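# Pull one staple stick out and set it down

## Task

Remove a single stick of staples from the staple box and set it on the table with its legs pointing down, leaving plenty of distance between it and both the box's tray and its sleeve.

## Robot and tools

Robot: two arms, left_arm and right_arm, each with a parallel gripper. Measured base poses in the scene frame: left_arm at (+0.035, +0.274, +0.045) m, quat_wxyz (+1.000, 0, 0, +0.022); right_arm at (-0.038, -0.233, +0.026) m, quat_wxyz (+1.000, 0, 0, -0.018). A camera stand sits behind the arms.

Frames: the scene frame has its origin at table-top height, halfway between the nominal arm bases, with +z up, +x reaching out over the table and left_arm on the +y side. Arm names do not match left and right in the images. Each arm reports its hand pose, velocities and targets in its own base frame. Fixed cameras and the table use the scene frame. Motion offsets are along the axes of that arm's current Hand target. The fingers point along the gripper's +z and spread along its y; end_effector_position is the spot between the pads, roughly 1 cm short of the tips.

execute_actions(actions, cameras): actions is a list of actions; each action holds up to 15 rows, one row per 1/30 s control step. If fewer rows are given, the final row repeats until 15 steps pass. Every row has 14 numbers in [-1, 1]: left_arm dx, dy, dz, rx, ry, rz, opening, then right_arm in the same order. The six pose numbers are offsets, not poses: each row is measured from that arm's Hand target as it stood when the action began, not from the row before, and each new action restarts from the updated Hand target, so repeating an offset keeps moving. Scale: 1.0 equals 0.6 m or 180 degrees; rx, ry, rz form one rotation vector. Opening is absolute: +1 fully open (0.094 m), -1 closed. Sending six zeros re-commands the Hand target; use that to stop an arm that keeps pressing on something. Images return only if actions is empty or cameras lists them ("all", names, or [] for none).

move(target, speed, blend, opening_speed, grip_force, blocking, cameras): target is one 14-number row in the same layout, or a list of up to 15 such rows; every row is an offset from the same starting Hand targets, not from the previous row. Paths are straight, end together, take at least 0.5 s and are cut off at 10 s. speed: m/s, 0.002 to 2.9, default 0.25 (rotation up to twice that in rad/s); one value or one per target. blend: corner rounding in m, 0 means stop at each target. opening_speed: per second on the -1..1 scale, at least 0.2; use it to close gently. grip_force: newtons per finger pad, 10 to 50, one value or one per arm; it persists, and lower values close slowly. blocking=false returns after about 0.5 s while the move continues. Paths ignore obstacles and the other arm; faster moves hit harder and lag or stray more. Avoid routing a gripper close to its own base. The result adds a move: line with the ending (done, off_target, moving, held, fault) and limits (paced = pose clipped, held = steps withheld).

wait(seconds 0 to 10): lets the scene run with last commands held. stop(): brakes a running move. zoom_image(camera, region): region [x0, y0, x1, y1] in pixels, at most 504 by 504, from the newest image of cam_high, cam_low, cam_left_wrist or cam_right_wrist. finished_scene(scene): ends the scene with that scene number; call nothing after it.

Results: Hand target (the last commanded pose after clipping, base for next offsets), end_effector_position (m) and end_effector_quat_wxyz, Joint positions (last number is the measured opening in m), joint torques, Joint velocities ("within noise" when still), grip_measured (opening on the command scale, up to about 2.5 mm wide when empty, a bit under the part's width when squeezing), grip_effort_nm (gripper motor effort, negative closing; not a pad force), Tool commands, and for action calls some per-step positions. The controller limits each step's orientation change to 40 degrees. Friction and load can leave a gripper a few cm off its target; a follow-up command, or sending the remaining gap as an offset, fixes it. Reported poses may be off by a few cm.

Gripping: the squeeze rises about 1 N per 0.001 below first contact and then jumps to the force limit. Release by commanding an opening well above grip_measured.

Cameras: all 504x504. Calibration is approximate; fixed cameras may have shifted up to 2.3 degrees and 9 mm, and wrist images may lag during motion.

Joint ranges (rad): waist -2.618 to 3.054, shoulder 0.000 to 3.142, elbow 0.000 to 3.142 (straight at 2.901), wrist pitch -1.571 to 1.571, wrist yaw -1.571 to 1.571, wrist roll -2.094 to 2.094.

Avoid: contact between the arms or their grippers and wrist cameras, including closing one gripper on the other's fingers; striking fixed or heavy things; dropping parts or releasing moving ones; anything leaving the table; strain on a wrist camera cable; long stretched or loaded holds or pushing toward unreachable poses (MOTOR HOT at 75 °C, a fold-away fault at 90 °C, collapse at 100 °C). Loose objects may get nudged occasionally.

Each tool is called after ">>>" by a JSON object that holds its "op" and its "data", one argument or row to a line.

## Session

>>> {"op": "execute_actions", "data": {
  "actions": []
}}

>>> {"op": "zoom_image", "data": {
  "camera": "cam_high",
  "region": [210, 150, 350, 310]
}}

Scene clock: 0.00 s.
left_arm: end_effector_position=(+0.4206, -0.2857, +0.2396) grip_measured=+1.000 grip_effort_nm=n/a end_effector_quat_wxyz=(+0.301, +0.336, +0.813, -0.368) | right_arm: end_effector_position=(+0.3390, +0.1584, +0.2955) grip_measured=+1.000 grip_effort_nm=n/a end_effector_quat_wxyz=(+0.349, -0.227, +0.885, +0.209)
Joint positions: left_arm=[-0.361 1.893 1.736 -0.665 0.726 0.126 0.094] | right_arm=[0.248 1.375 1.498 -0.933 -0.394 -0.095 0.094]
Joint velocities: within noise
Joint torques (N m): no reading
Heat: left arm: 36 °C; right arm: 38 °C.
Hand target: left_arm +0.4199, -0.2871, +0.2572; +0.319, +0.344, +0.801, -0.372 | right_arm +0.3384, +0.1593, +0.3053; +0.362, -0.230, +0.878, +0.211
Tool commands: left_gripper/opening=+1.0 right_gripper/opening=+1.0
camera_calibration:
cam_left_wrist: T_world_to_cam=[[-0.742725, -0.543882, 0.390579, 0.0652581], [-0.669583, 0.606975, -0.428065, 0.597091], [-0.00425501, -0.57946, -0.81499, 0.121933], [0, 0, 0, 1]] pos_world=[0.448789, -0.256271, 0.32948]
cam_right_wrist: T_world_to_cam=[[0.545998, -0.810315, -0.212782, 0.00808471], [-0.816544, -0.457873, -0.35158, 0.491937], [0.187463, 0.365708, -0.911655, 0.237561], [0, 0, 0, 1]] pos_world=[0.35274, 0.144918, 0.391249]

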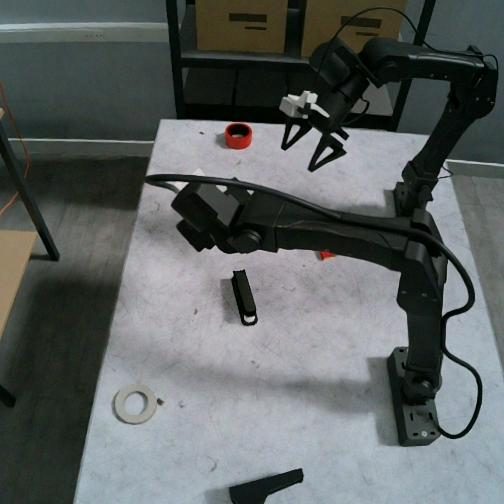

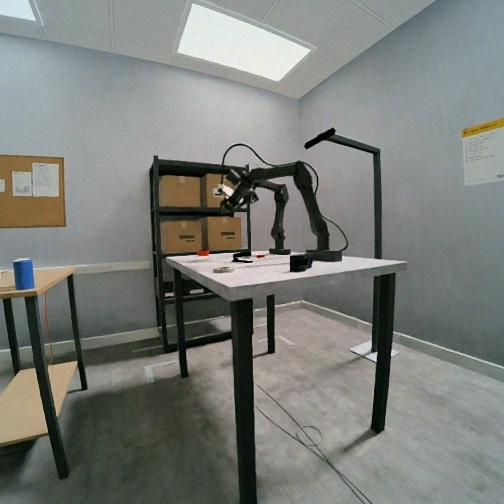

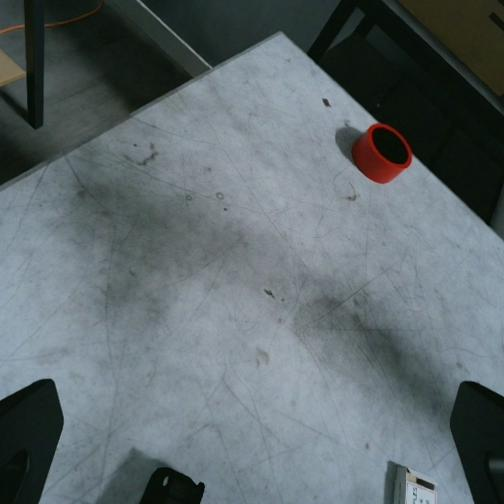

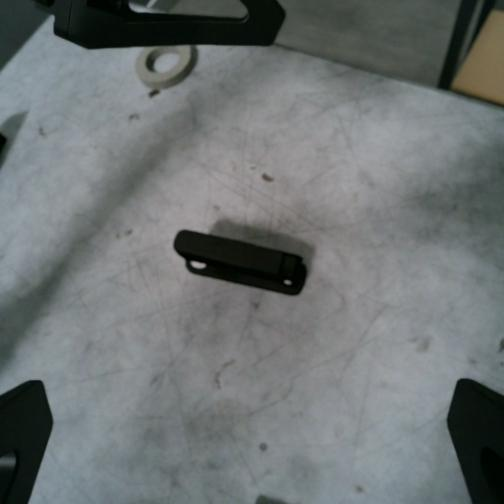

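Scaled by 3.150 from the camera's 504x504 image, which has a finer 720x720 frame.

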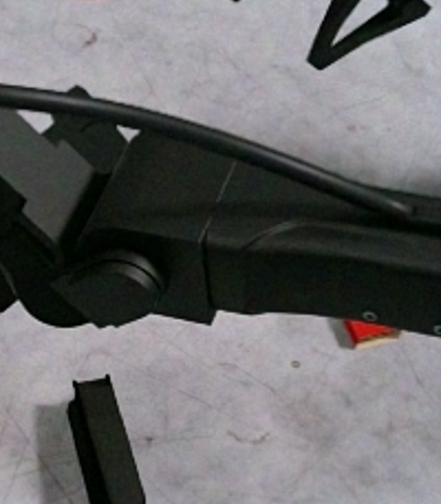

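>>> {"op": "move", "data": {
  "target": [0.5217,-0.2725,0.0502,-0.0093,0.0766,0.1509,0.6,0,0,-0.25,0,0,0,1],
  "speed": 0.25,
  "cameras": ["cam_high","cam_left_wrist","cam_right_wrist"]
}}

Scene clock: 105.43 s.
left_arm: end_effector_position=(+0.1210, -0.2867, +0.0529) grip_measured=+0.602 grip_effort_nm=-0.10 end_effector_quat_wxyz=(+0.282, +0.563, +0.744, -0.223) | right_arm: end_effector_position=(+0.2594, +0.0771, +0.3982) grip_measured=+1.000 grip_effort_nm=0.03 end_effector_quat_wxyz=(+0.369, -0.221, +0.880, +0.202)
Joint positions: left_arm=[-1.085 1.213 0.447 -0.081 0.155 0.153 0.075] | right_arm=[-0.11 1.328 1.973 -1.556 -0.616 -0.385 0.094]
Joint torques (N m): left_arm=[-0.61 -4.9 5.42 1.73 -0.06 -0.11] | right_arm=[-0.7 -2.07 5.3 1.07 -0.47 -0.1]
Heat: left arm: 40 °C; right arm: 42 °C.
Hand target: left_arm +0.1233, -0.2932, +0.0633; +0.304, +0.559, +0.736, -0.232 | right_arm +0.2576, +0.0787, +0.4026; +0.362, -0.230, +0.878, +0.212
Off the commanded pose: left_arm 0.013 m, 3 deg | right_arm 0.005 m, 2 deg.
joint sent to its limit (right arm) — joint 4 (wrist pitch), lower limit. The joint targets still meet the commanded pose.
move: off_target (left_arm)
camera_calibration:
cam_left_wrist: T_world_to_cam=[[-0.950884, -0.309539, -0.00243371, 0.0282786], [-0.294178, 0.906087, -0.304082, 0.350894], [0.0963304, -0.28843, -0.952643, 0.0463494], [0, 0, 0, 1]] pos_world=[0.12565, -0.295818, 0.150924]
cam_right_wrist: T_world_to_cam=[[0.536182, -0.821447, -0.194253, 0.00356983], [-0.811579, -0.438421, -0.386169, 0.43675], [0.232053, 0.364708, -0.901742, 0.360354], [0, 0, 0, 1]] pos_world=[0.268921, 0.0629885, 0.494299]
Images, in order (width x height): cam_high 504x504, cam_left_wrist 504x504, cam_right_wrist 504x504.

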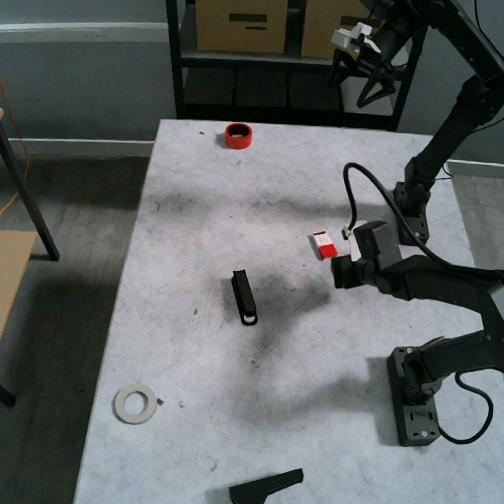

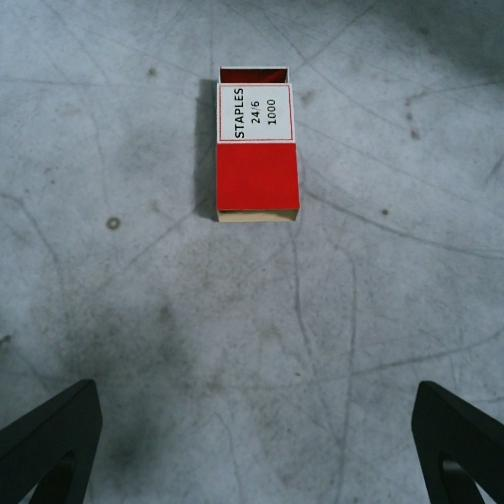

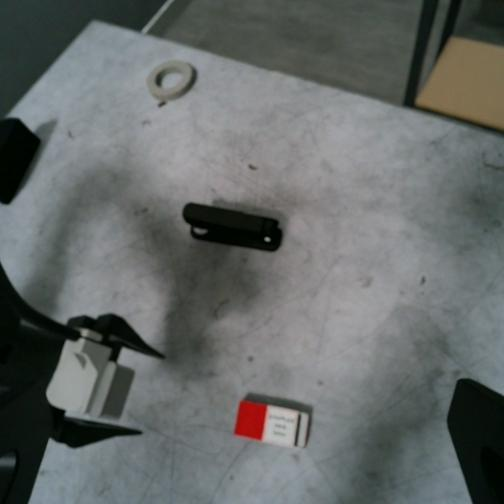

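>>> {"op": "zoom_image", "data": {
  "camera": "cam_left_wrist",
  "region": [200, 50, 320, 230]
}}

Scaled by 2.800 from the camera's 504x504 image, which has a finer 720x720 frame.

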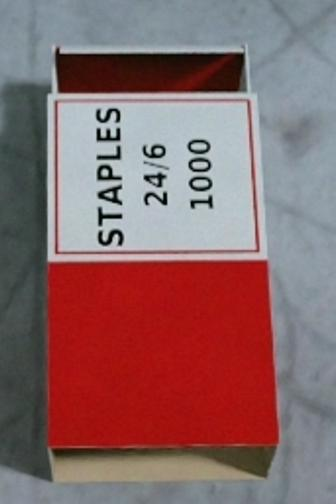

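>>> {"op": "move", "data": {
  "target": [-0.036,0.0028,0.222,-0.01375,0,-0.01375,0.6,0,0,0,0,0,0,0.6],
  "speed": 0.12,
  "cameras": ["cam_left_wrist"]
}}

Scene clock: 135.13 s.
left_arm: end_effector_position=(+0.1494, -0.3827, -0.0239) grip_measured=+0.602 grip_effort_nm=-0.10 end_effector_quat_wxyz=(+0.291, +0.541, +0.760, -0.212) | right_arm: end_effector_position=(+0.2594, +0.0771, +0.3982) grip_measured=+0.602 grip_effort_nm=-0.07 end_effector_quat_wxyz=(+0.370, -0.221, +0.880, +0.202)
Joint positions: left_arm=[-1.181 1.88 0.669 0.376 0.046 0.039 0.075] | right_arm=[-0.11 1.328 1.973 -1.556 -0.616 -0.385 0.075]
Joint torques (N m): left_arm=[-0.49 -6.35 6.06 1.75 -0.05 -0.07] | right_arm=[-0.72 -2.06 5.29 1.07 -0.47 -0.1]
Heat: left arm: 40 °C; right arm: 40 °C.
Hand target: left_arm +0.1542, -0.3983, -0.0155; +0.311, +0.536, +0.752, -0.223 | right_arm +0.2577, +0.0787, +0.4026; +0.362, -0.230, +0.878, +0.212
Off the commanded pose: left_arm 0.018 m, 3 deg | right_arm 0.005 m, 2 deg.
joint sent to its limit (right arm) — joint 4 (wrist pitch), lower limit. The joint targets still meet the commanded pose.
move: off_target (left_arm)
camera_calibration:
cam_left_wrist: T_world_to_cam=[[-0.93005, -0.367344, -0.00813245, 0.0000054389], [-0.347595, 0.886792, -0.304594, 0.423453], [0.119103, -0.280461, -0.952447, -0.0574935], [0, 0, 0, 1]] pos_world=[0.154043, -0.391638, 0.074222]
Images, in order (width x height): cam_left_wrist 504x504.

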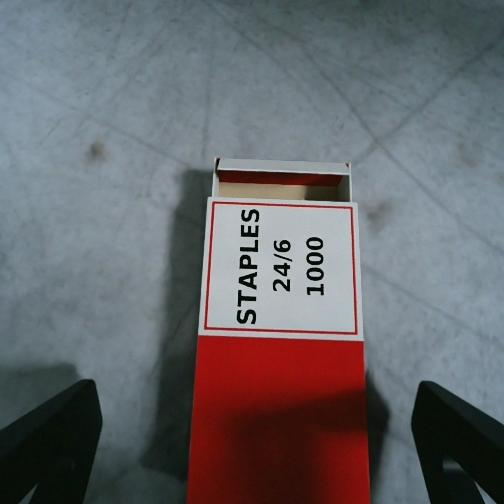

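>>> {"op": "move", "data": {
  "target": [
    [-0.0059,-0.0105,0.0059,0,0,0,0.6,0,0,0,0,0,0,0.6],
    [-0.0059,-0.0105,0.0059,0,0,0,-0.3,0,0,0,0,0,0,0.6]
  ],
  "speed": 0.08,
  "grip_force": [18,50],
  "cameras": ["cam_left_wrist"]
}}

Scene clock: 152.13 s.
left_arm: end_effector_position=(+0.1462, -0.3910, -0.0231) grip_measured=-0.191 grip_effort_nm=-0.41 end_effector_quat_wxyz=(+0.295, +0.540, +0.759, -0.213) | right_arm: end_effector_position=(+0.2594, +0.0771, +0.3982) grip_measured=+0.602 grip_effort_nm=-0.07 end_effector_quat_wxyz=(+0.370, -0.221, +0.880, +0.202)
Joint positions: left_arm=[-1.204 1.896 0.69 0.379 0.028 0.023 0.038] | right_arm=[-0.11 1.328 1.973 -1.556 -0.616 -0.385 0.075]
Joint torques (N m): left_arm=[-0.43 -6.61 6.16 1.69 -0.08 -0.09] | right_arm=[-0.7 -2.07 5.29 1.08 -0.47 -0.1]
Heat: left arm: 39 °C; right arm: 40 °C.
Hand target: left_arm +0.1498, -0.4051, -0.0156; +0.311, +0.536, +0.753, -0.223 | right_arm +0.2577, +0.0787, +0.4026; +0.362, -0.230, +0.878, +0.212
Off the commanded pose: left_arm 0.016 m, 2 deg | right_arm 0.005 m, 2 deg.
joint sent to its limit (right arm) — joint 4 (wrist pitch), lower limit. The joint targets still meet the commanded pose.
grip_force (N): 18, 50
move: off_target (left_arm); target 2's new opening was sent with left_arm's hand 0.016 m and 2 deg from that target
camera_calibration:
cam_left_wrist: T_world_to_cam=[[-0.929659, -0.368256, -0.0110662, -0.00646749], [-0.346677, 0.884561, -0.312036, 0.42878], [0.124698, -0.28625, -0.950006, -0.0616856], [0, 0, 0, 1]] pos_world=[0.150328, -0.399321, 0.0751213]
Images, in order (width x height): cam_left_wrist 504x504.

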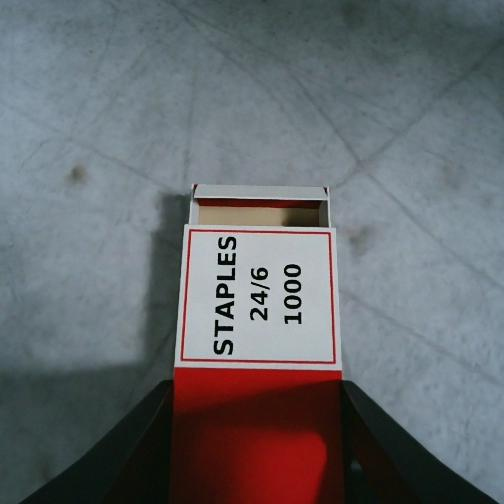

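>>> {"op": "move", "data": {
  "target": [
    [-0.0471,0,-0.0471,0,0,0,-0.3,0,0,0,0,0,0,0.6],
    [0.1020,0.2070,-0.1963,0.1041,0,0.1041,-0.3,0,0,0,0,0,0,0.6],
    [0.1492,0.2070,-0.1492,0.1041,0,0.1041,-0.3,0,0,0,0,0,0,0.6]
  ],
  "speed": [0.1,0.15,0.06],
  "blend": [0.015,0.015,0],
  "cameras": ["all"]
}}

Scene clock: 177.60 s.
left_arm: end_effector_position=(+0.2284, -0.2427, -0.0158) grip_measured=-0.192 grip_effort_nm=-0.44 end_effector_quat_wxyz=(+0.245, +0.695, +0.618, -0.275) | right_arm: end_effector_position=(+0.2594, +0.0771, +0.3982) grip_measured=+0.602 grip_effort_nm=-0.07 end_effector_quat_wxyz=(+0.370, -0.221, +0.880, +0.202)
Joint positions: left_arm=[-0.463 1.822 0.718 -0.158 0.699 1.111 0.038] | right_arm=[-0.11 1.328 1.973 -1.556 -0.616 -0.385 0.075]
Joint torques (N m): left_arm=[0.49 -6.04 3.44 0.92 0.66 0.1] | right_arm=[-0.73 -2.06 5.29 1.08 -0.47 -0.1]
Heat: left arm: 39 °C; right arm: 40 °C.
Hand target: left_arm +0.2260, -0.2450, -0.0157; +0.252, +0.694, +0.610, -0.288 | right_arm +0.2577, +0.0787, +0.4026; +0.362, -0.230, +0.878, +0.212
Off the commanded pose: left_arm 0.003 m, 2 deg | right_arm 0.005 m, 2 deg.
joint sent to its limit (right arm) — joint 4 (wrist pitch), lower limit. The joint targets still meet the commanded pose.
grip_force (N): 18, 50
move: done
camera_calibration:
cam_left_wrist: T_world_to_cam=[[-0.997406, 0.070227, -0.0157655, 0.246523], [0.0715653, 0.944313, -0.321173, 0.247129], [-0.00766746, -0.321468, -0.946889, -0.000884832], [0, 0, 0, 1]] pos_world=[0.228191, -0.250964, 0.0824199]
cam_right_wrist: T_world_to_cam=[[0.536449, -0.821337, -0.19398, 0.00343947], [-0.811372, -0.438712, -0.386273, 0.436807], [0.232159, 0.364606, -0.901757, 0.360303], [0, 0, 0, 1]] pos_world=[0.26892, 0.0630891, 0.494299]

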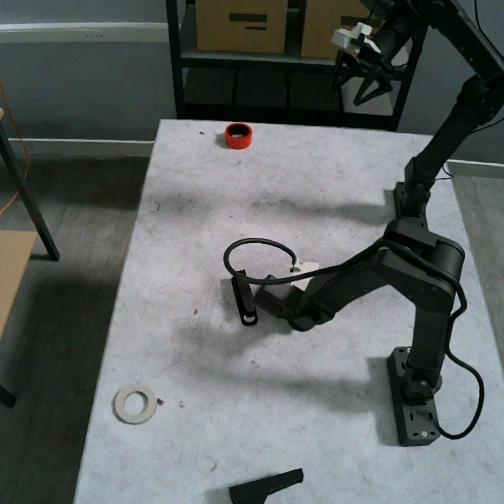

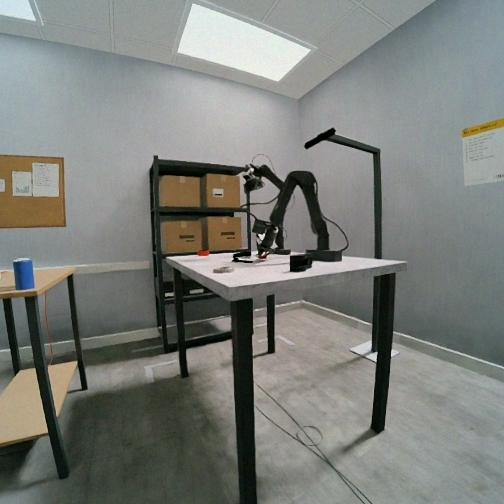

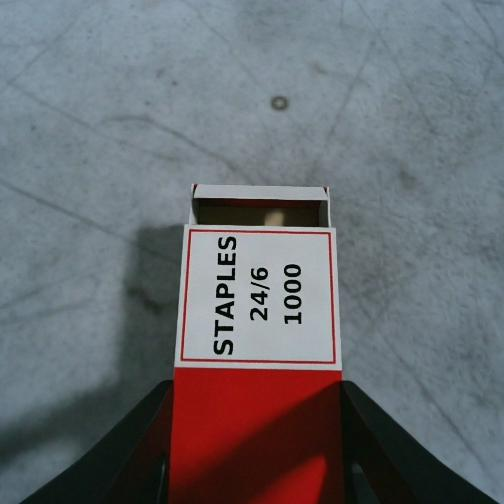

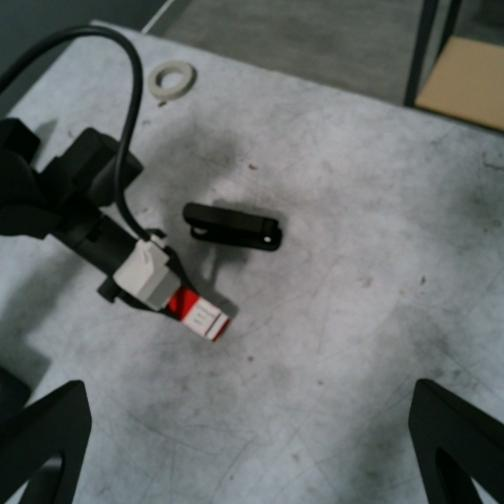

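>>> {"op": "move", "data": {
  "target": [0.0083,0,0.0083,0,0,0,-0.3,0.3857,-0.0275,0.5088,-0.1877,0.0129,-0.2354,0.6],
  "speed": [0.25],
  "cameras": ["cam_high","cam_left_wrist","cam_right_wrist"]
}}

Scene clock: 224.70 s.
left_arm: end_effector_position=(+0.2291, -0.2430, -0.0222) grip_measured=-0.192 grip_effort_nm=-0.44 end_effector_quat_wxyz=(+0.246, +0.695, +0.618, -0.274) | right_arm: end_effector_position=(+0.2834, +0.1657, +0.0279) grip_measured=+0.602 grip_effort_nm=-0.07 end_effector_quat_wxyz=(-0.302, +0.622, -0.659, -0.295)
Joint positions: left_arm=[-0.463 1.846 0.711 -0.124 0.699 1.111 0.038] | right_arm=[0.096 1.783 0.839 -0.465 -0.861 -1.343 0.075]
Joint torques (N m): left_arm=[0.47 -5.87 3.26 0.93 0.65 0.11] | right_arm=[0.46 -6.22 5.04 0.64 -0.74 -0.09]
Heat: left arm: 37 °C; right arm: 40 °C.
Hand target: left_arm +0.2259, -0.2449, -0.0229; +0.252, +0.694, +0.610, -0.288 | right_arm +0.2848, +0.1714, +0.0316; -0.315, +0.625, -0.647, -0.304
Off the commanded pose: left_arm 0.004 m, 2 deg | right_arm 0.007 m, 2 deg.
grip_force (N): 18, 50
move: done
camera_calibration:
cam_left_wrist: T_world_to_cam=[[-0.997358, 0.0702207, -0.0186051, 0.246933], [0.0724667, 0.943875, -0.322256, 0.245037], [-0.00506818, -0.322753, -0.94647, -0.00786053], [0, 0, 0, 1]] pos_world=[0.228484, -0.251161, 0.076119]
cam_right_wrist: T_world_to_cam=[[0.998476, -0.0535196, -0.0134936, -0.271737], [-0.0543358, -0.910162, -0.410675, 0.216383], [0.00969778, 0.410782, -0.911682, 0.0442939], [0, 0, 0, 1]] pos_world=[0.28265, 0.164205, 0.125578]
Images, in order (width x height): cam_high 504x504, cam_left_wrist 504x504, cam_right_wrist 504x504.

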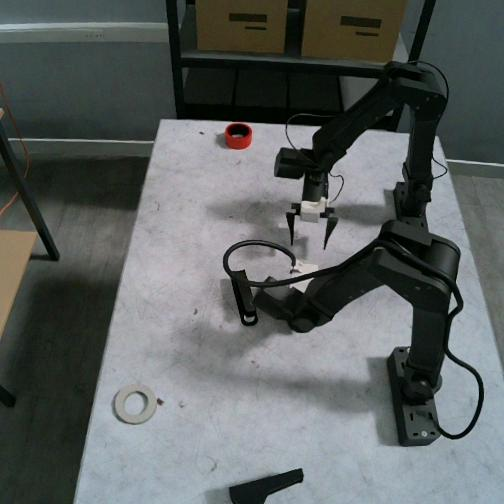

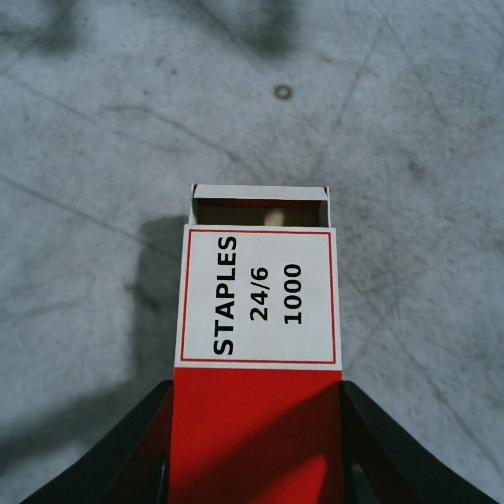

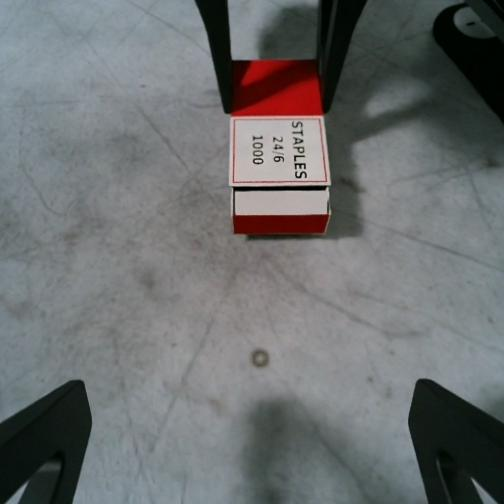

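>>> {"op": "move", "data": {
  "target": [0,0,0,0,0,0,-0.3,-0.0222,-0.0218,0.1175,0,0,0,0.6],
  "speed": 0.1,
  "cameras": ["cam_left_wrist","cam_right_wrist"]
}}

Scene clock: 243.80 s.
left_arm: end_effector_position=(+0.2291, -0.2430, -0.0222) grip_measured=-0.192 grip_effort_nm=-0.44 end_effector_quat_wxyz=(+0.246, +0.695, +0.618, -0.274) | right_arm: end_effector_position=(+0.2966, +0.2306, -0.0015) grip_measured=+0.602 grip_effort_nm=-0.07 end_effector_quat_wxyz=(-0.311, +0.626, -0.649, -0.300)
Joint positions: left_arm=[-0.463 1.846 0.711 -0.124 0.699 1.111 0.038] | right_arm=[0.296 1.928 0.839 -0.096 -0.829 -1.066 0.075]
Joint torques (N m): left_arm=[0.46 -5.81 3.29 0.91 0.64 0.12] | right_arm=[0.4 -6.79 5.44 0.93 -0.47 0.11]
Heat: left arm: 37 °C; right arm: 39 °C.
Hand target: left_arm +0.2259, -0.2449, -0.0229; +0.252, +0.694, +0.610, -0.288 | right_arm +0.3001, +0.2346, -0.0014; -0.315, +0.625, -0.647, -0.304
Off the commanded pose: left_arm 0.004 m, 2 deg | right_arm 0.005 m, 1 deg.
grip_force (N): 18, 50
move: done
camera_calibration:
cam_left_wrist: T_world_to_cam=[[-0.997358, 0.0702207, -0.0186051, 0.246933], [0.0724667, 0.943875, -0.322256, 0.245037], [-0.00506818, -0.322753, -0.94647, -0.00786053], [0, 0, 0, 1]] pos_world=[0.228484, -0.251161, 0.076119]
cam_right_wrist: T_world_to_cam=[[0.999255, -0.0384914, -0.00276805, -0.285481], [-0.0359286, -0.901745, -0.430774, 0.256597], [0.014085, 0.430552, -0.902456, -0.0152241], [0, 0, 0, 1]] pos_world=[0.294702, 0.226951, 0.096006]
Images, in order (width x height): cam_left_wrist 504x504, cam_right_wrist 504x504.

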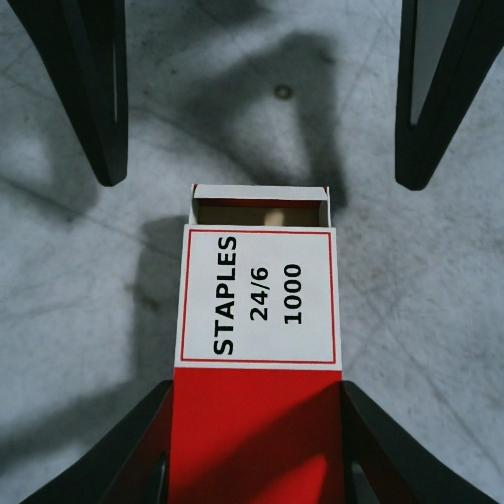

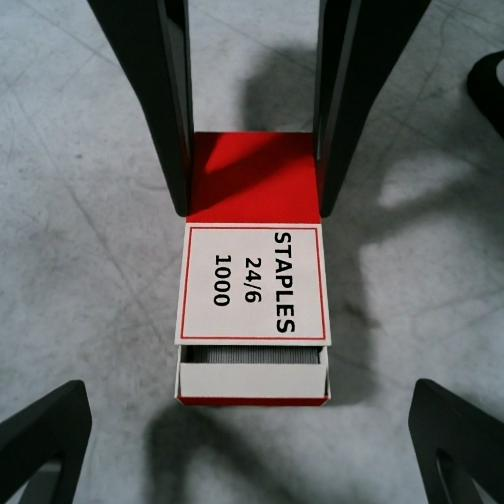

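>>> {"op": "move", "data": {
  "target": [0,0,0,0,0,0,-0.3,0.0088,0,0.0185,0,0,0,0.6],
  "speed": 0.06,
  "cameras": ["cam_left_wrist","cam_right_wrist"]
}}

Scene clock: 254.90 s.
left_arm: end_effector_position=(+0.2291, -0.2430, -0.0222) grip_measured=-0.192 grip_effort_nm=-0.44 end_effector_quat_wxyz=(+0.246, +0.695, +0.618, -0.274) | right_arm: end_effector_position=(+0.2997, +0.2363, -0.0103) grip_measured=+0.602 grip_effort_nm=-0.07 end_effector_quat_wxyz=(-0.314, +0.626, -0.648, -0.299)
Joint positions: left_arm=[-0.463 1.846 0.711 -0.124 0.699 1.111 0.038] | right_arm=[0.311 1.966 0.839 -0.034 -0.822 -1.043 0.075]
Joint torques (N m): left_arm=[0.54 -5.82 3.18 0.92 0.63 0.08] | right_arm=[0.61 -6.87 4.79 0.97 -0.47 0.11]
Heat: left arm: 37 °C; right arm: 39 °C.
Hand target: left_arm +0.2259, -0.2449, -0.0229; +0.252, +0.694, +0.610, -0.288 | right_arm +0.3002, +0.2402, -0.0123; -0.315, +0.625, -0.646, -0.304
Off the commanded pose: left_arm 0.004 m, 2 deg | right_arm 0.004 m, 1 deg.
grip_force (N): 18, 50
move: done
camera_calibration:
cam_left_wrist: T_world_to_cam=[[-0.997358, 0.0702207, -0.0186051, 0.246933], [0.0724667, 0.943875, -0.322256, 0.245037], [-0.00506818, -0.322753, -0.94647, -0.00786053], [0, 0, 0, 1]] pos_world=[0.228484, -0.251161, 0.076119]
cam_right_wrist: T_world_to_cam=[[0.999178, -0.0403164, 0.00427004, -0.287951], [-0.0344842, -0.900538, -0.433409, 0.257372], [0.0213188, 0.432905, -0.901187, -0.0283805], [0, 0, 0, 1]] pos_world=[0.297195, 0.23245, 0.0872007]
Images, in order (width x height): cam_left_wrist 504x504, cam_right_wrist 504x504.

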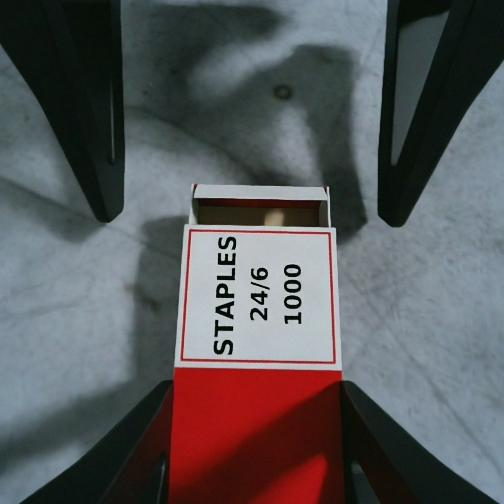

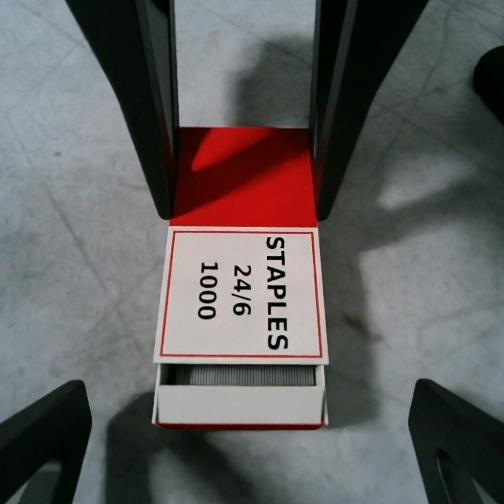

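>>> {"op": "move", "data": {
  "target": [
    [0,0,0,0,0,0,-0.3,0,0.006,0,0,0,0,0.6],
    [0,0,0,0,0,0,-0.3,0,0.006,0,0,0,0,-0.32]
  ],
  "speed": 0.06,
  "grip_force": [18,22],
  "cameras": ["cam_left_wrist","cam_right_wrist"]
}}

Scene clock: 265.47 s.
left_arm: end_effector_position=(+0.2308, -0.2438, -0.0215) grip_measured=-0.192 grip_effort_nm=-0.44 end_effector_quat_wxyz=(+0.250, +0.695, +0.616, -0.272) | right_arm: end_effector_position=(+0.2999, +0.2376, -0.0103) grip_measured=-0.245 grip_effort_nm=-0.47 end_effector_quat_wxyz=(-0.316, +0.626, -0.648, -0.298)
Joint positions: left_arm=[-0.463 1.846 0.711 -0.114 0.699 1.111 0.038] | right_arm=[0.315 1.966 0.836 -0.022 -0.821 -1.036 0.035]
Joint velocities: left_arm=[within noise] | right_arm=[-0.012 -0.012 0.007 0.022 0.007 0.007 0.006]
Joint torques (N m): left_arm=[0.5 -5.9 3.28 0.84 0.63 0.07] | right_arm=[0.62 -7.53 3.71 0.98 -0.47 0.11]
Heat: left arm: 37 °C; right arm: 39 °C.
Hand target: left_arm +0.2259, -0.2449, -0.0229; +0.252, +0.694, +0.610, -0.288 | right_arm +0.2966, +0.2403, -0.0123; -0.315, +0.625, -0.647, -0.304
Off the commanded pose: left_arm 0.005 m, 2 deg | right_arm 0.005 m, 1 deg.
grip_force (N): 18, 22
move: done
camera_calibration:
cam_left_wrist: T_world_to_cam=[[-0.997156, 0.0700728, -0.0277495, 0.248466], [0.075294, 0.94244, -0.325789, 0.244826], [0.00332325, -0.326952, -0.945035, -0.0104128], [0, 0, 0, 1]] pos_world=[0.22936, -0.251549, 0.0768159]
cam_right_wrist: T_world_to_cam=[[0.999115, -0.0413749, 0.00759509, -0.287728], [-0.033956, -0.89981, -0.434959, 0.258162], [0.0248305, 0.434316, -0.900418, -0.0302931], [0, 0, 0, 1]] pos_world=[0.296992, 0.233549, 0.0871988]
Images, in order (width x height): cam_left_wrist 504x504, cam_right_wrist 504x504.

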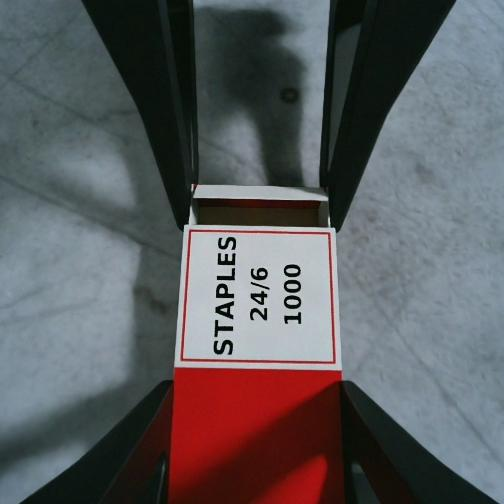

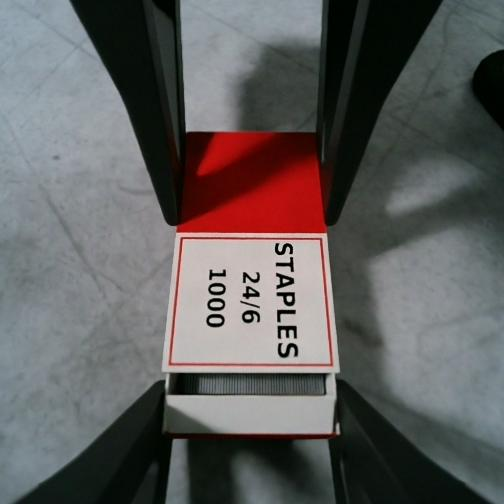

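>>> {"op": "move", "data": {
  "target": [0.02,0,-0.0153,0,0,0,-0.3,0.0502,0,-0.056,0,0,0,-0.32],
  "speed": 0.03,
  "grip_force": [10,22],
  "cameras": ["cam_left_wrist","cam_right_wrist"]
}}

Scene clock: 286.40 s.
left_arm: end_effector_position=(+0.2305, -0.2470, -0.0128) grip_measured=-0.191 grip_effort_nm=-0.30 end_effector_quat_wxyz=(+0.272, +0.694, +0.597, -0.296) | right_arm: end_effector_position=(+0.2985, +0.2162, -0.0014) grip_measured=-0.246 grip_effort_nm=-0.48 end_effector_quat_wxyz=(-0.341, +0.627, -0.621, -0.324)
Joint positions: left_arm=[-0.441 1.846 0.709 -0.102 0.773 1.145 0.038] | right_arm=[0.218 1.966 0.83 -0.095 -0.938 -1.188 0.035]
Joint torques (N m): left_arm=[2.66 -5.97 2.88 0.35 0.11 0.43] | right_arm=[-3.66 -8.27 2.7 0.2 0.1 -0.43]
Heat: left arm: 37 °C; right arm: 39 °C.
Hand target: left_arm +0.2279, -0.2302, -0.0248; +0.252, +0.694, +0.609, -0.288 | right_arm +0.2951, +0.1952, -0.0154; -0.315, +0.625, -0.647, -0.304
Off the commanded pose: left_arm 0.021 m, 3 deg | right_arm 0.025 m, 5 deg.
grip_force (N): 10, 22
move: off_target (left_arm, right_arm)
camera_calibration:
cam_left_wrist: T_world_to_cam=[[-0.995003, 0.0933305, -0.035471, 0.253781], [0.0997641, 0.915162, -0.390545, 0.237421], [-0.00398808, -0.392132, -0.9199, -0.0173069], [0, 0, 0, 1]] pos_world=[0.228758, -0.24775, 0.0858047]
cam_right_wrist: T_world_to_cam=[[0.999698, -0.00641566, 0.0237041, -0.294956], [0.00647393, -0.862268, -0.506411, 0.222468], [0.0236882, 0.506411, -0.861967, -0.0281022], [0, 0, 0, 1]] pos_world=[0.294093, 0.204166, 0.0954289]
Images, in order (width x height): cam_left_wrist 504x504, cam_right_wrist 504x504.

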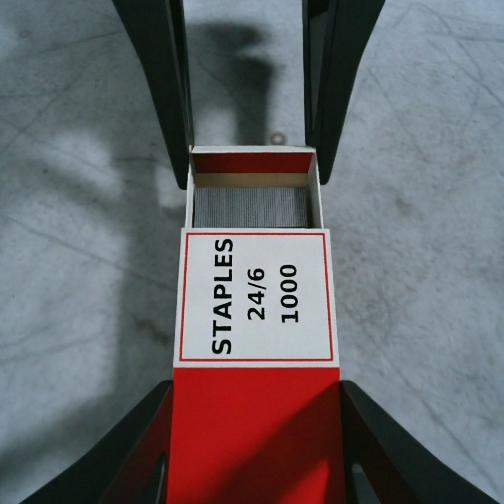

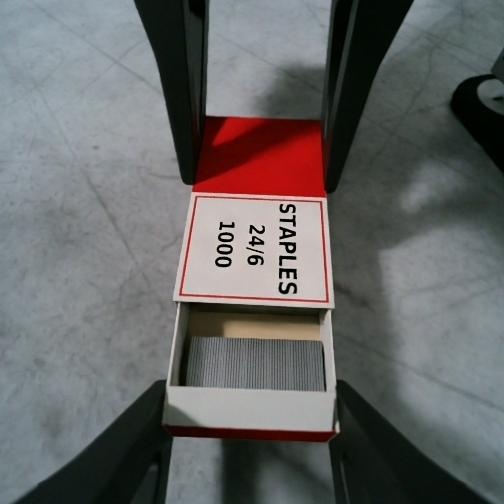

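>>> {"op": "move", "data": {
  "target": [0.0047,0,0.0047,0,0,0,-0.3,0.0275,0,-0.0245,0,0,0,-0.32],
  "speed": 0.03,
  "cameras": ["cam_left_wrist","cam_right_wrist"]
}}

Scene clock: 299.47 s.
left_arm: end_effector_position=(+0.2318, -0.2316, -0.0256) grip_measured=-0.191 grip_effort_nm=-0.30 end_effector_quat_wxyz=(+0.256, +0.695, +0.611, -0.280) | right_arm: end_effector_position=(+0.2997, +0.1764, -0.0129) grip_measured=-0.246 grip_effort_nm=-0.48 end_effector_quat_wxyz=(-0.328, +0.626, -0.641, -0.300)
Joint positions: left_arm=[-0.41 1.862 0.698 -0.123 0.734 1.179 0.038] | right_arm=[0.109 1.966 0.826 -0.216 -0.904 -1.333 0.035]
Joint torques (N m): left_arm=[0.35 -5.81 3.37 0.66 0.48 0.05] | right_arm=[-0.36 -6.86 3.88 0.35 -0.35 -0.12]
Heat: left arm: 37 °C; right arm: 39 °C.
Hand target: left_arm +0.2278, -0.2301, -0.0288; +0.252, +0.694, +0.610, -0.288 | right_arm +0.2943, +0.1736, -0.0192; -0.315, +0.625, -0.646, -0.304
Off the commanded pose: left_arm 0.005 m, 1 deg | right_arm 0.009 m, 2 deg.
grip_force (N): 10, 22
move: done
camera_calibration:
cam_left_wrist: T_world_to_cam=[[-0.996673, 0.0765655, -0.0279461, 0.249908], [0.0815059, 0.935403, -0.34406, 0.228327], [-0.000202275, -0.345193, -0.938532, -0.013561], [0, 0, 0, 1]] pos_world=[0.230464, -0.237394, 0.0728148]
cam_right_wrist: T_world_to_cam=[[0.998923, -0.0387535, 0.0255337, -0.290203], [-0.0228865, -0.889988, -0.45541, 0.196591], [0.0403734, 0.454335, -0.889916, -0.0140733], [0, 0, 0, 1]] pos_world=[0.294957, 0.170111, 0.0844152]
Images, in order (width x height): cam_left_wrist 504x504, cam_right_wrist 504x504.

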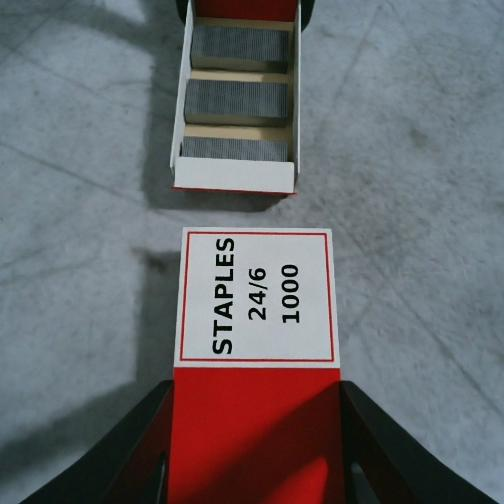

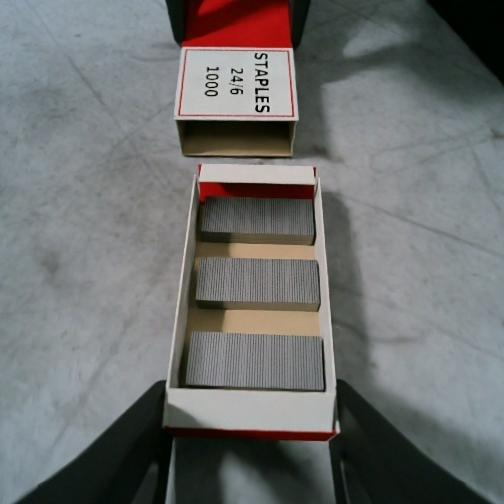

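>>> {"op": "move", "data": {
  "target": [
    [0,0,0,0,0,0,0.3,0,0,0,0,0,0,0.3],
    [0,0,-0.15,0,0,0,0.3,0,0,-0.1833,0,0,0,0.3],
    [0,0,-0.3333,0,0,0,0.3,-0.1475,-0.0187,-0.0258,0.2276,0.2237,0.4677,-0.638]
  ],
  "blend": [0,0.02,0],
  "speed": 0.2,
  "grip_force": [50,50],
  "cameras": ["cam_high","cam_left_wrist","cam_right_wrist"]
}}

>>> {"op": "zoom_image", "data": {
  "camera": "cam_right_wrist",
  "region": [120, 130, 390, 400]
}}

Scene clock: 369.80 s.
left_arm: end_effector_position=(+0.2386, -0.0901, +0.0984) grip_measured=+0.298 grip_effort_nm=0.10 end_effector_quat_wxyz=(+0.231, +0.689, +0.617, -0.303) | right_arm: end_effector_position=(+0.3028, +0.2136, +0.0597) grip_measured=-0.636 grip_effort_nm=-0.07 end_effector_quat_wxyz=(-0.003, +0.024, +1.000, +0.007)
Joint positions: left_arm=[0.127 1.681 1.087 -1.275 0.733 1.924 0.061] | right_arm=[0.604 1.972 1.526 -1.122 -0.016 0.652 0.017]
Joint torques (N m): left_arm=[0.53 -8.73 6.76 -0.48 0.51 0.12] | right_arm=[0.5 -7.98 7.83 0.18 0.11 0.12]
Heat: left arm: 37 °C; right arm: 39 °C.
Hand target: left_arm +0.2464, -0.0899, +0.1125; +0.252, +0.694, +0.609, -0.288 | right_arm +0.3070, +0.2155, +0.0599; +0.000, +0.026, +1.000, +0.000
Off the commanded pose: left_arm 0.016 m, 3 deg | right_arm 0.005 m, 1 deg.
move: off_target (left_arm)
camera_calibration:
cam_left_wrist: T_world_to_cam=[[-0.9954, 0.086278, 0.0416517, 0.243076], [0.0668509, 0.936911, -0.343116, 0.141667], [-0.0686273, -0.338753, -0.938369, 0.168536], [0, 0, 0, 1]] pos_world=[0.244053, -0.096609, 0.196632]
cam_right_wrist: T_world_to_cam=[[-0.0505017, -0.998629, -0.0137859, 0.231407], [-0.897085, 0.0392909, 0.440108, 0.275596], [-0.438963, 0.0345933, -0.897839, 0.26875], [0, 0, 0, 1]] pos_world=[0.376891, 0.210965, 0.123192]
Images, in order (width x height): cam_high 504x504, cam_left_wrist 504x504, cam_right_wrist 504x504.

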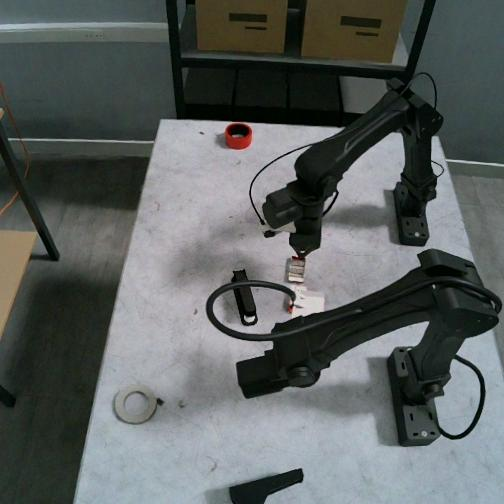

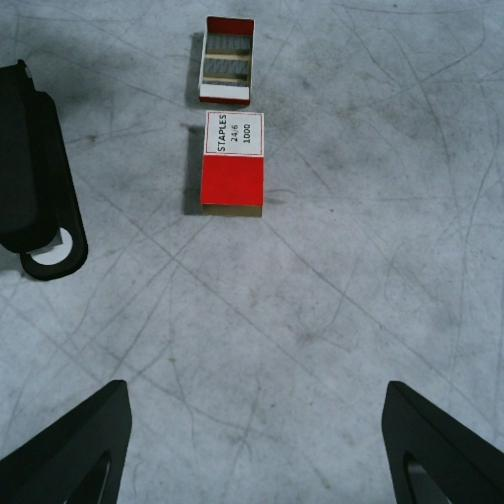

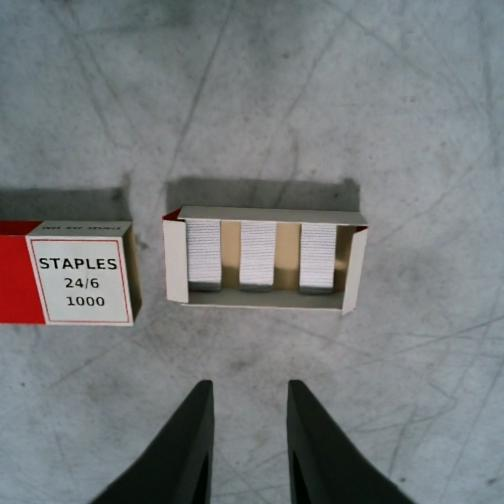

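Scaled by 1.867 from the camera's 504x504 image, which has a finer 720x720 frame.

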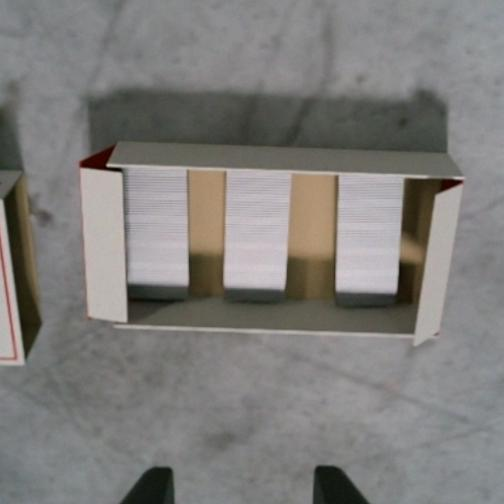

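>>> {"op": "move", "data": {
  "target": [0,0,0,0,0,0,0.3,0,-0.008,0.06,0,0,0,-0.638],
  "speed": 0.06,
  "cameras": ["cam_right_wrist"]
}}

Scene clock: 408.83 s.
left_arm: end_effector_position=(+0.2386, -0.0901, +0.0984) grip_measured=+0.298 grip_effort_nm=0.10 end_effector_quat_wxyz=(+0.231, +0.689, +0.617, -0.303) | right_arm: end_effector_position=(+0.3035, +0.2141, +0.0308) grip_measured=-0.636 grip_effort_nm=-0.07 end_effector_quat_wxyz=(-0.003, +0.024, +1.000, +0.008)
Joint positions: left_arm=[0.127 1.681 1.087 -1.275 0.733 1.924 0.061] | right_arm=[0.604 2.001 1.45 -1.014 -0.016 0.652 0.017]
Joint torques (N m): left_arm=[0.62 -8.66 6.75 -0.47 0.46 0.14] | right_arm=[-0.5 -8.38 4.92 0.41 0.12 0.01]
Heat: left arm: 40 °C; right arm: 41 °C.
Hand target: left_arm +0.2464, -0.0899, +0.1125; +0.252, +0.694, +0.609, -0.288 | right_arm +0.3067, +0.2107, +0.0238; +0.000, +0.026, +1.000, +0.000
Off the commanded pose: left_arm 0.016 m, 3 deg | right_arm 0.008 m, 1 deg.
move: off_target (left_arm)
camera_calibration:
cam_right_wrist: T_world_to_cam=[[-0.0504376, -0.998611, -0.0152186, 0.231549], [-0.897901, 0.0386684, 0.438497, 0.289384], [-0.437299, 0.0357815, -0.898604, 0.242341], [0, 0, 0, 1]] pos_world=[0.377492, 0.211366, 0.0943987]
Images, in order (width x height): cam_right_wrist 504x504.

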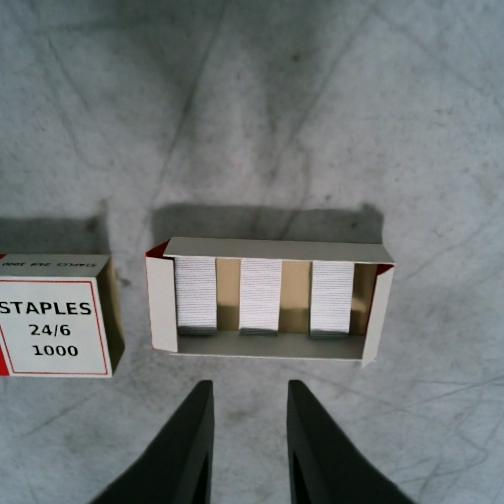

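>>> {"op": "move", "data": {
  "target": [0,0,0,0,0,0,0.3,-0.004,-0.008,0.03,0,0,0,-0.638],
  "speed": 0.06,
  "cameras": ["cam_right_wrist"]
}}

>>> {"op": "zoom_image", "data": {
  "camera": "cam_right_wrist",
  "region": [130, 230, 410, 504]
}}

Scene clock: 422.47 s.
left_arm: end_effector_position=(+0.2386, -0.0901, +0.0984) grip_measured=+0.298 grip_effort_nm=0.10 end_effector_quat_wxyz=(+0.231, +0.689, +0.617, -0.303) | right_arm: end_effector_position=(+0.3058, +0.2100, +0.0132) grip_measured=-0.636 grip_effort_nm=-0.07 end_effector_quat_wxyz=(-0.002, +0.028, +1.000, +0.008)
Joint positions: left_arm=[0.127 1.681 1.087 -1.275 0.733 1.924 0.061] | right_arm=[0.591 2.021 1.405 -0.949 -0.016 0.646 0.017]
Joint torques (N m): left_arm=[0.59 -8.57 6.8 -0.46 0.49 0.13] | right_arm=[-0.68 -8.35 4.78 0.43 0.11 -0.09]
Heat: left arm: 40 °C; right arm: 40 °C.
Hand target: left_arm +0.2464, -0.0899, +0.1125; +0.252, +0.694, +0.609, -0.288 | right_arm +0.3088, +0.2058, +0.0059; +0.000, +0.026, +1.000, +0.000
Off the commanded pose: left_arm 0.016 m, 3 deg | right_arm 0.009 m, 1 deg.
move: off_target (left_arm)
camera_calibration:
cam_right_wrist: T_world_to_cam=[[-0.0572942, -0.998235, -0.015645, 0.229343], [-0.898183, 0.0446973, 0.437345, 0.298125], [-0.435873, 0.0391093, -0.899158, 0.226654], [0, 0, 0, 1]] pos_world=[0.379703, 0.206749, 0.0770025]
Images, in order (width x height): cam_right_wrist 504x504.

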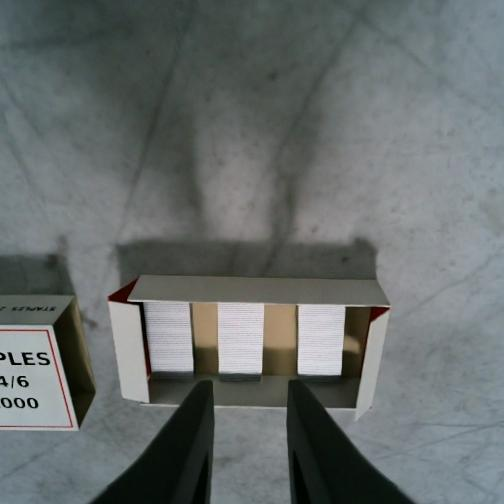

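Scaled by 1.800 from the camera's 504x504 image, which has a finer 720x720 frame.

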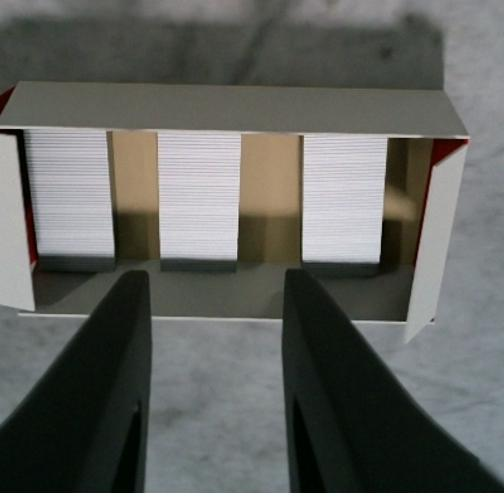

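>>> {"op": "move", "data": {
  "target": [0,0,0,0,0,0,0.3,0.001,0.0155,0.0,0,0,0,-0.66],
  "speed": 0.05,
  "cameras": ["cam_right_wrist"]
}}

>>> {"op": "zoom_image", "data": {
  "camera": "cam_right_wrist",
  "region": [130, 230, 410, 504]
}}

Scene clock: 462.37 s.
left_arm: end_effector_position=(+0.2386, -0.0901, +0.0984) grip_measured=+0.298 grip_effort_nm=0.10 end_effector_quat_wxyz=(+0.231, +0.689, +0.617, -0.303) | right_arm: end_effector_position=(+0.3027, +0.2115, +0.0075) grip_measured=-0.658 grip_effort_nm=-0.07 end_effector_quat_wxyz=(-0.008, +0.025, +1.000, +0.003)
Joint positions: left_arm=[0.127 1.681 1.087 -1.275 0.733 1.924 0.061] | right_arm=[0.6 2.037 1.405 -0.948 -0.015 0.649 0.016]
Joint torques (N m): left_arm=[0.55 -8.62 6.72 -0.48 0.49 0.12] | right_arm=[0.57 -8.32 6.91 0.32 0.12 0.11]
Heat: left arm: 40 °C; right arm: 39 °C.
Hand target: left_arm +0.2464, -0.0899, +0.1125; +0.252, +0.694, +0.609, -0.288 | right_arm +0.3087, +0.2151, +0.0059; +0.000, +0.026, +1.000, +0.000
Off the commanded pose: left_arm 0.016 m, 3 deg | right_arm 0.007 m, 1 deg.
move: off_target (left_arm)
camera_calibration:
cam_right_wrist: T_world_to_cam=[[-0.0513242, -0.998666, -0.00566127, 0.228751], [-0.892677, 0.043334, 0.448609, 0.296387], [-0.447765, 0.0280782, -0.89371, 0.225938], [0, 0, 0, 1]] pos_world=[0.377486, 0.209258, 0.0702565]
Images, in order (width x height): cam_right_wrist 504x504.

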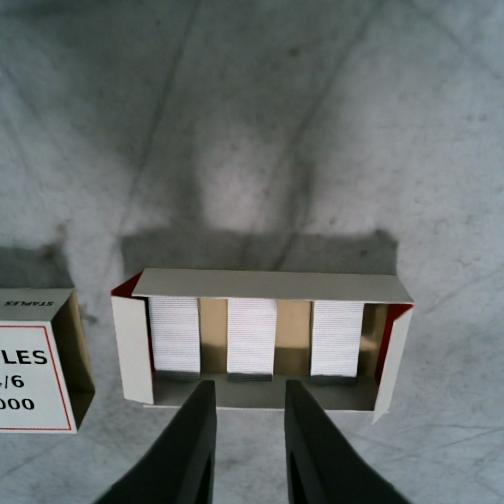

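Scaled by 1.800 from the camera's 504x504 image, which has a finer 720x720 frame.

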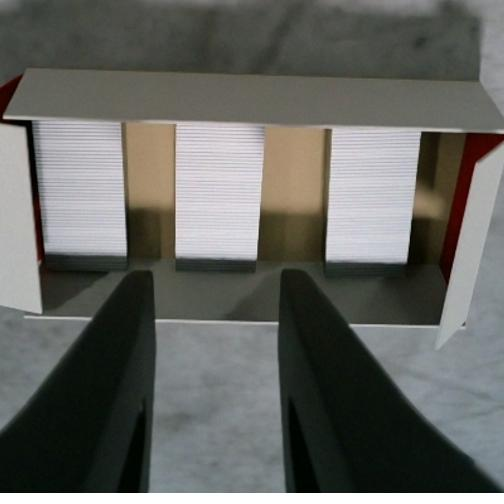

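>>> {"op": "move", "data": {
  "target": [0,0,0,0,0,0,0.3,-0.005,-0.001,0.024,0,0,0,-0.66],
  "speed": 0.04,
  "cameras": ["cam_right_wrist"]
}}

>>> {"op": "zoom_image", "data": {
  "camera": "cam_right_wrist",
  "region": [130, 230, 410, 504]
}}

Scene clock: 484.13 s.
left_arm: end_effector_position=(+0.2386, -0.0901, +0.0984) grip_measured=+0.298 grip_effort_nm=0.10 end_effector_quat_wxyz=(+0.231, +0.689, +0.617, -0.303) | right_arm: end_effector_position=(+0.3076, +0.2149, -0.0026) grip_measured=-0.658 grip_effort_nm=-0.07 end_effector_quat_wxyz=(-0.005, +0.024, +1.000, +0.006)
Joint positions: left_arm=[0.127 1.681 1.087 -1.275 0.733 1.924 0.061] | right_arm=[0.6 2.066 1.405 -0.911 -0.015 0.649 0.016]
Joint torques (N m): left_arm=[0.65 -8.64 6.74 -0.48 0.48 0.13] | right_arm=[-0.03 -8.49 5.44 0.43 0.11 0.06]
Heat: left arm: 40 °C; right arm: 39 °C.
Hand target: left_arm +0.2464, -0.0899, +0.1125; +0.252, +0.694, +0.609, -0.288 | right_arm +0.3116, +0.2144, -0.0085; +0.000, +0.026, +1.000, +0.000
Off the commanded pose: left_arm 0.016 m, 3 deg | right_arm 0.007 m, 1 deg.
move: off_target (left_arm)
camera_calibration:
cam_right_wrist: T_world_to_cam=[[-0.0512897, -0.998626, -0.0107503, 0.232309], [-0.895728, 0.0412393, 0.442685, 0.30645], [-0.441634, 0.0323345, -0.896613, 0.216196], [0, 0, 0, 1]] pos_world=[0.38189, 0.212361, 0.0606804]
Images, in order (width x height): cam_right_wrist 504x504.

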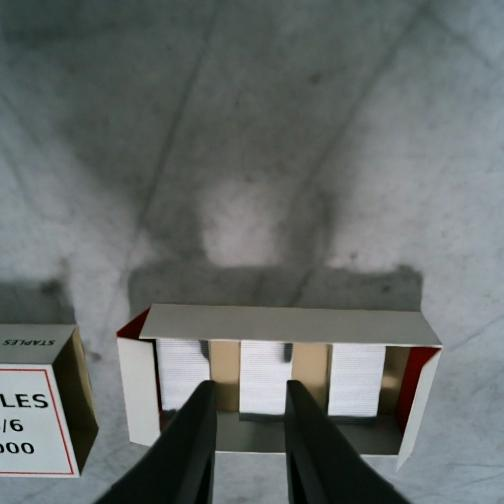

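Scaled by 1.800 from the camera's 504x504 image, which has a finer 720x720 frame.

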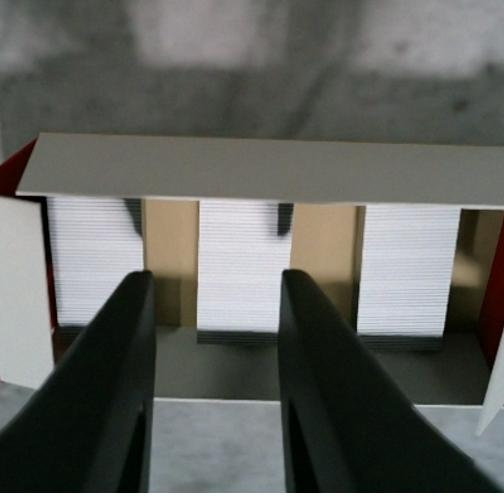

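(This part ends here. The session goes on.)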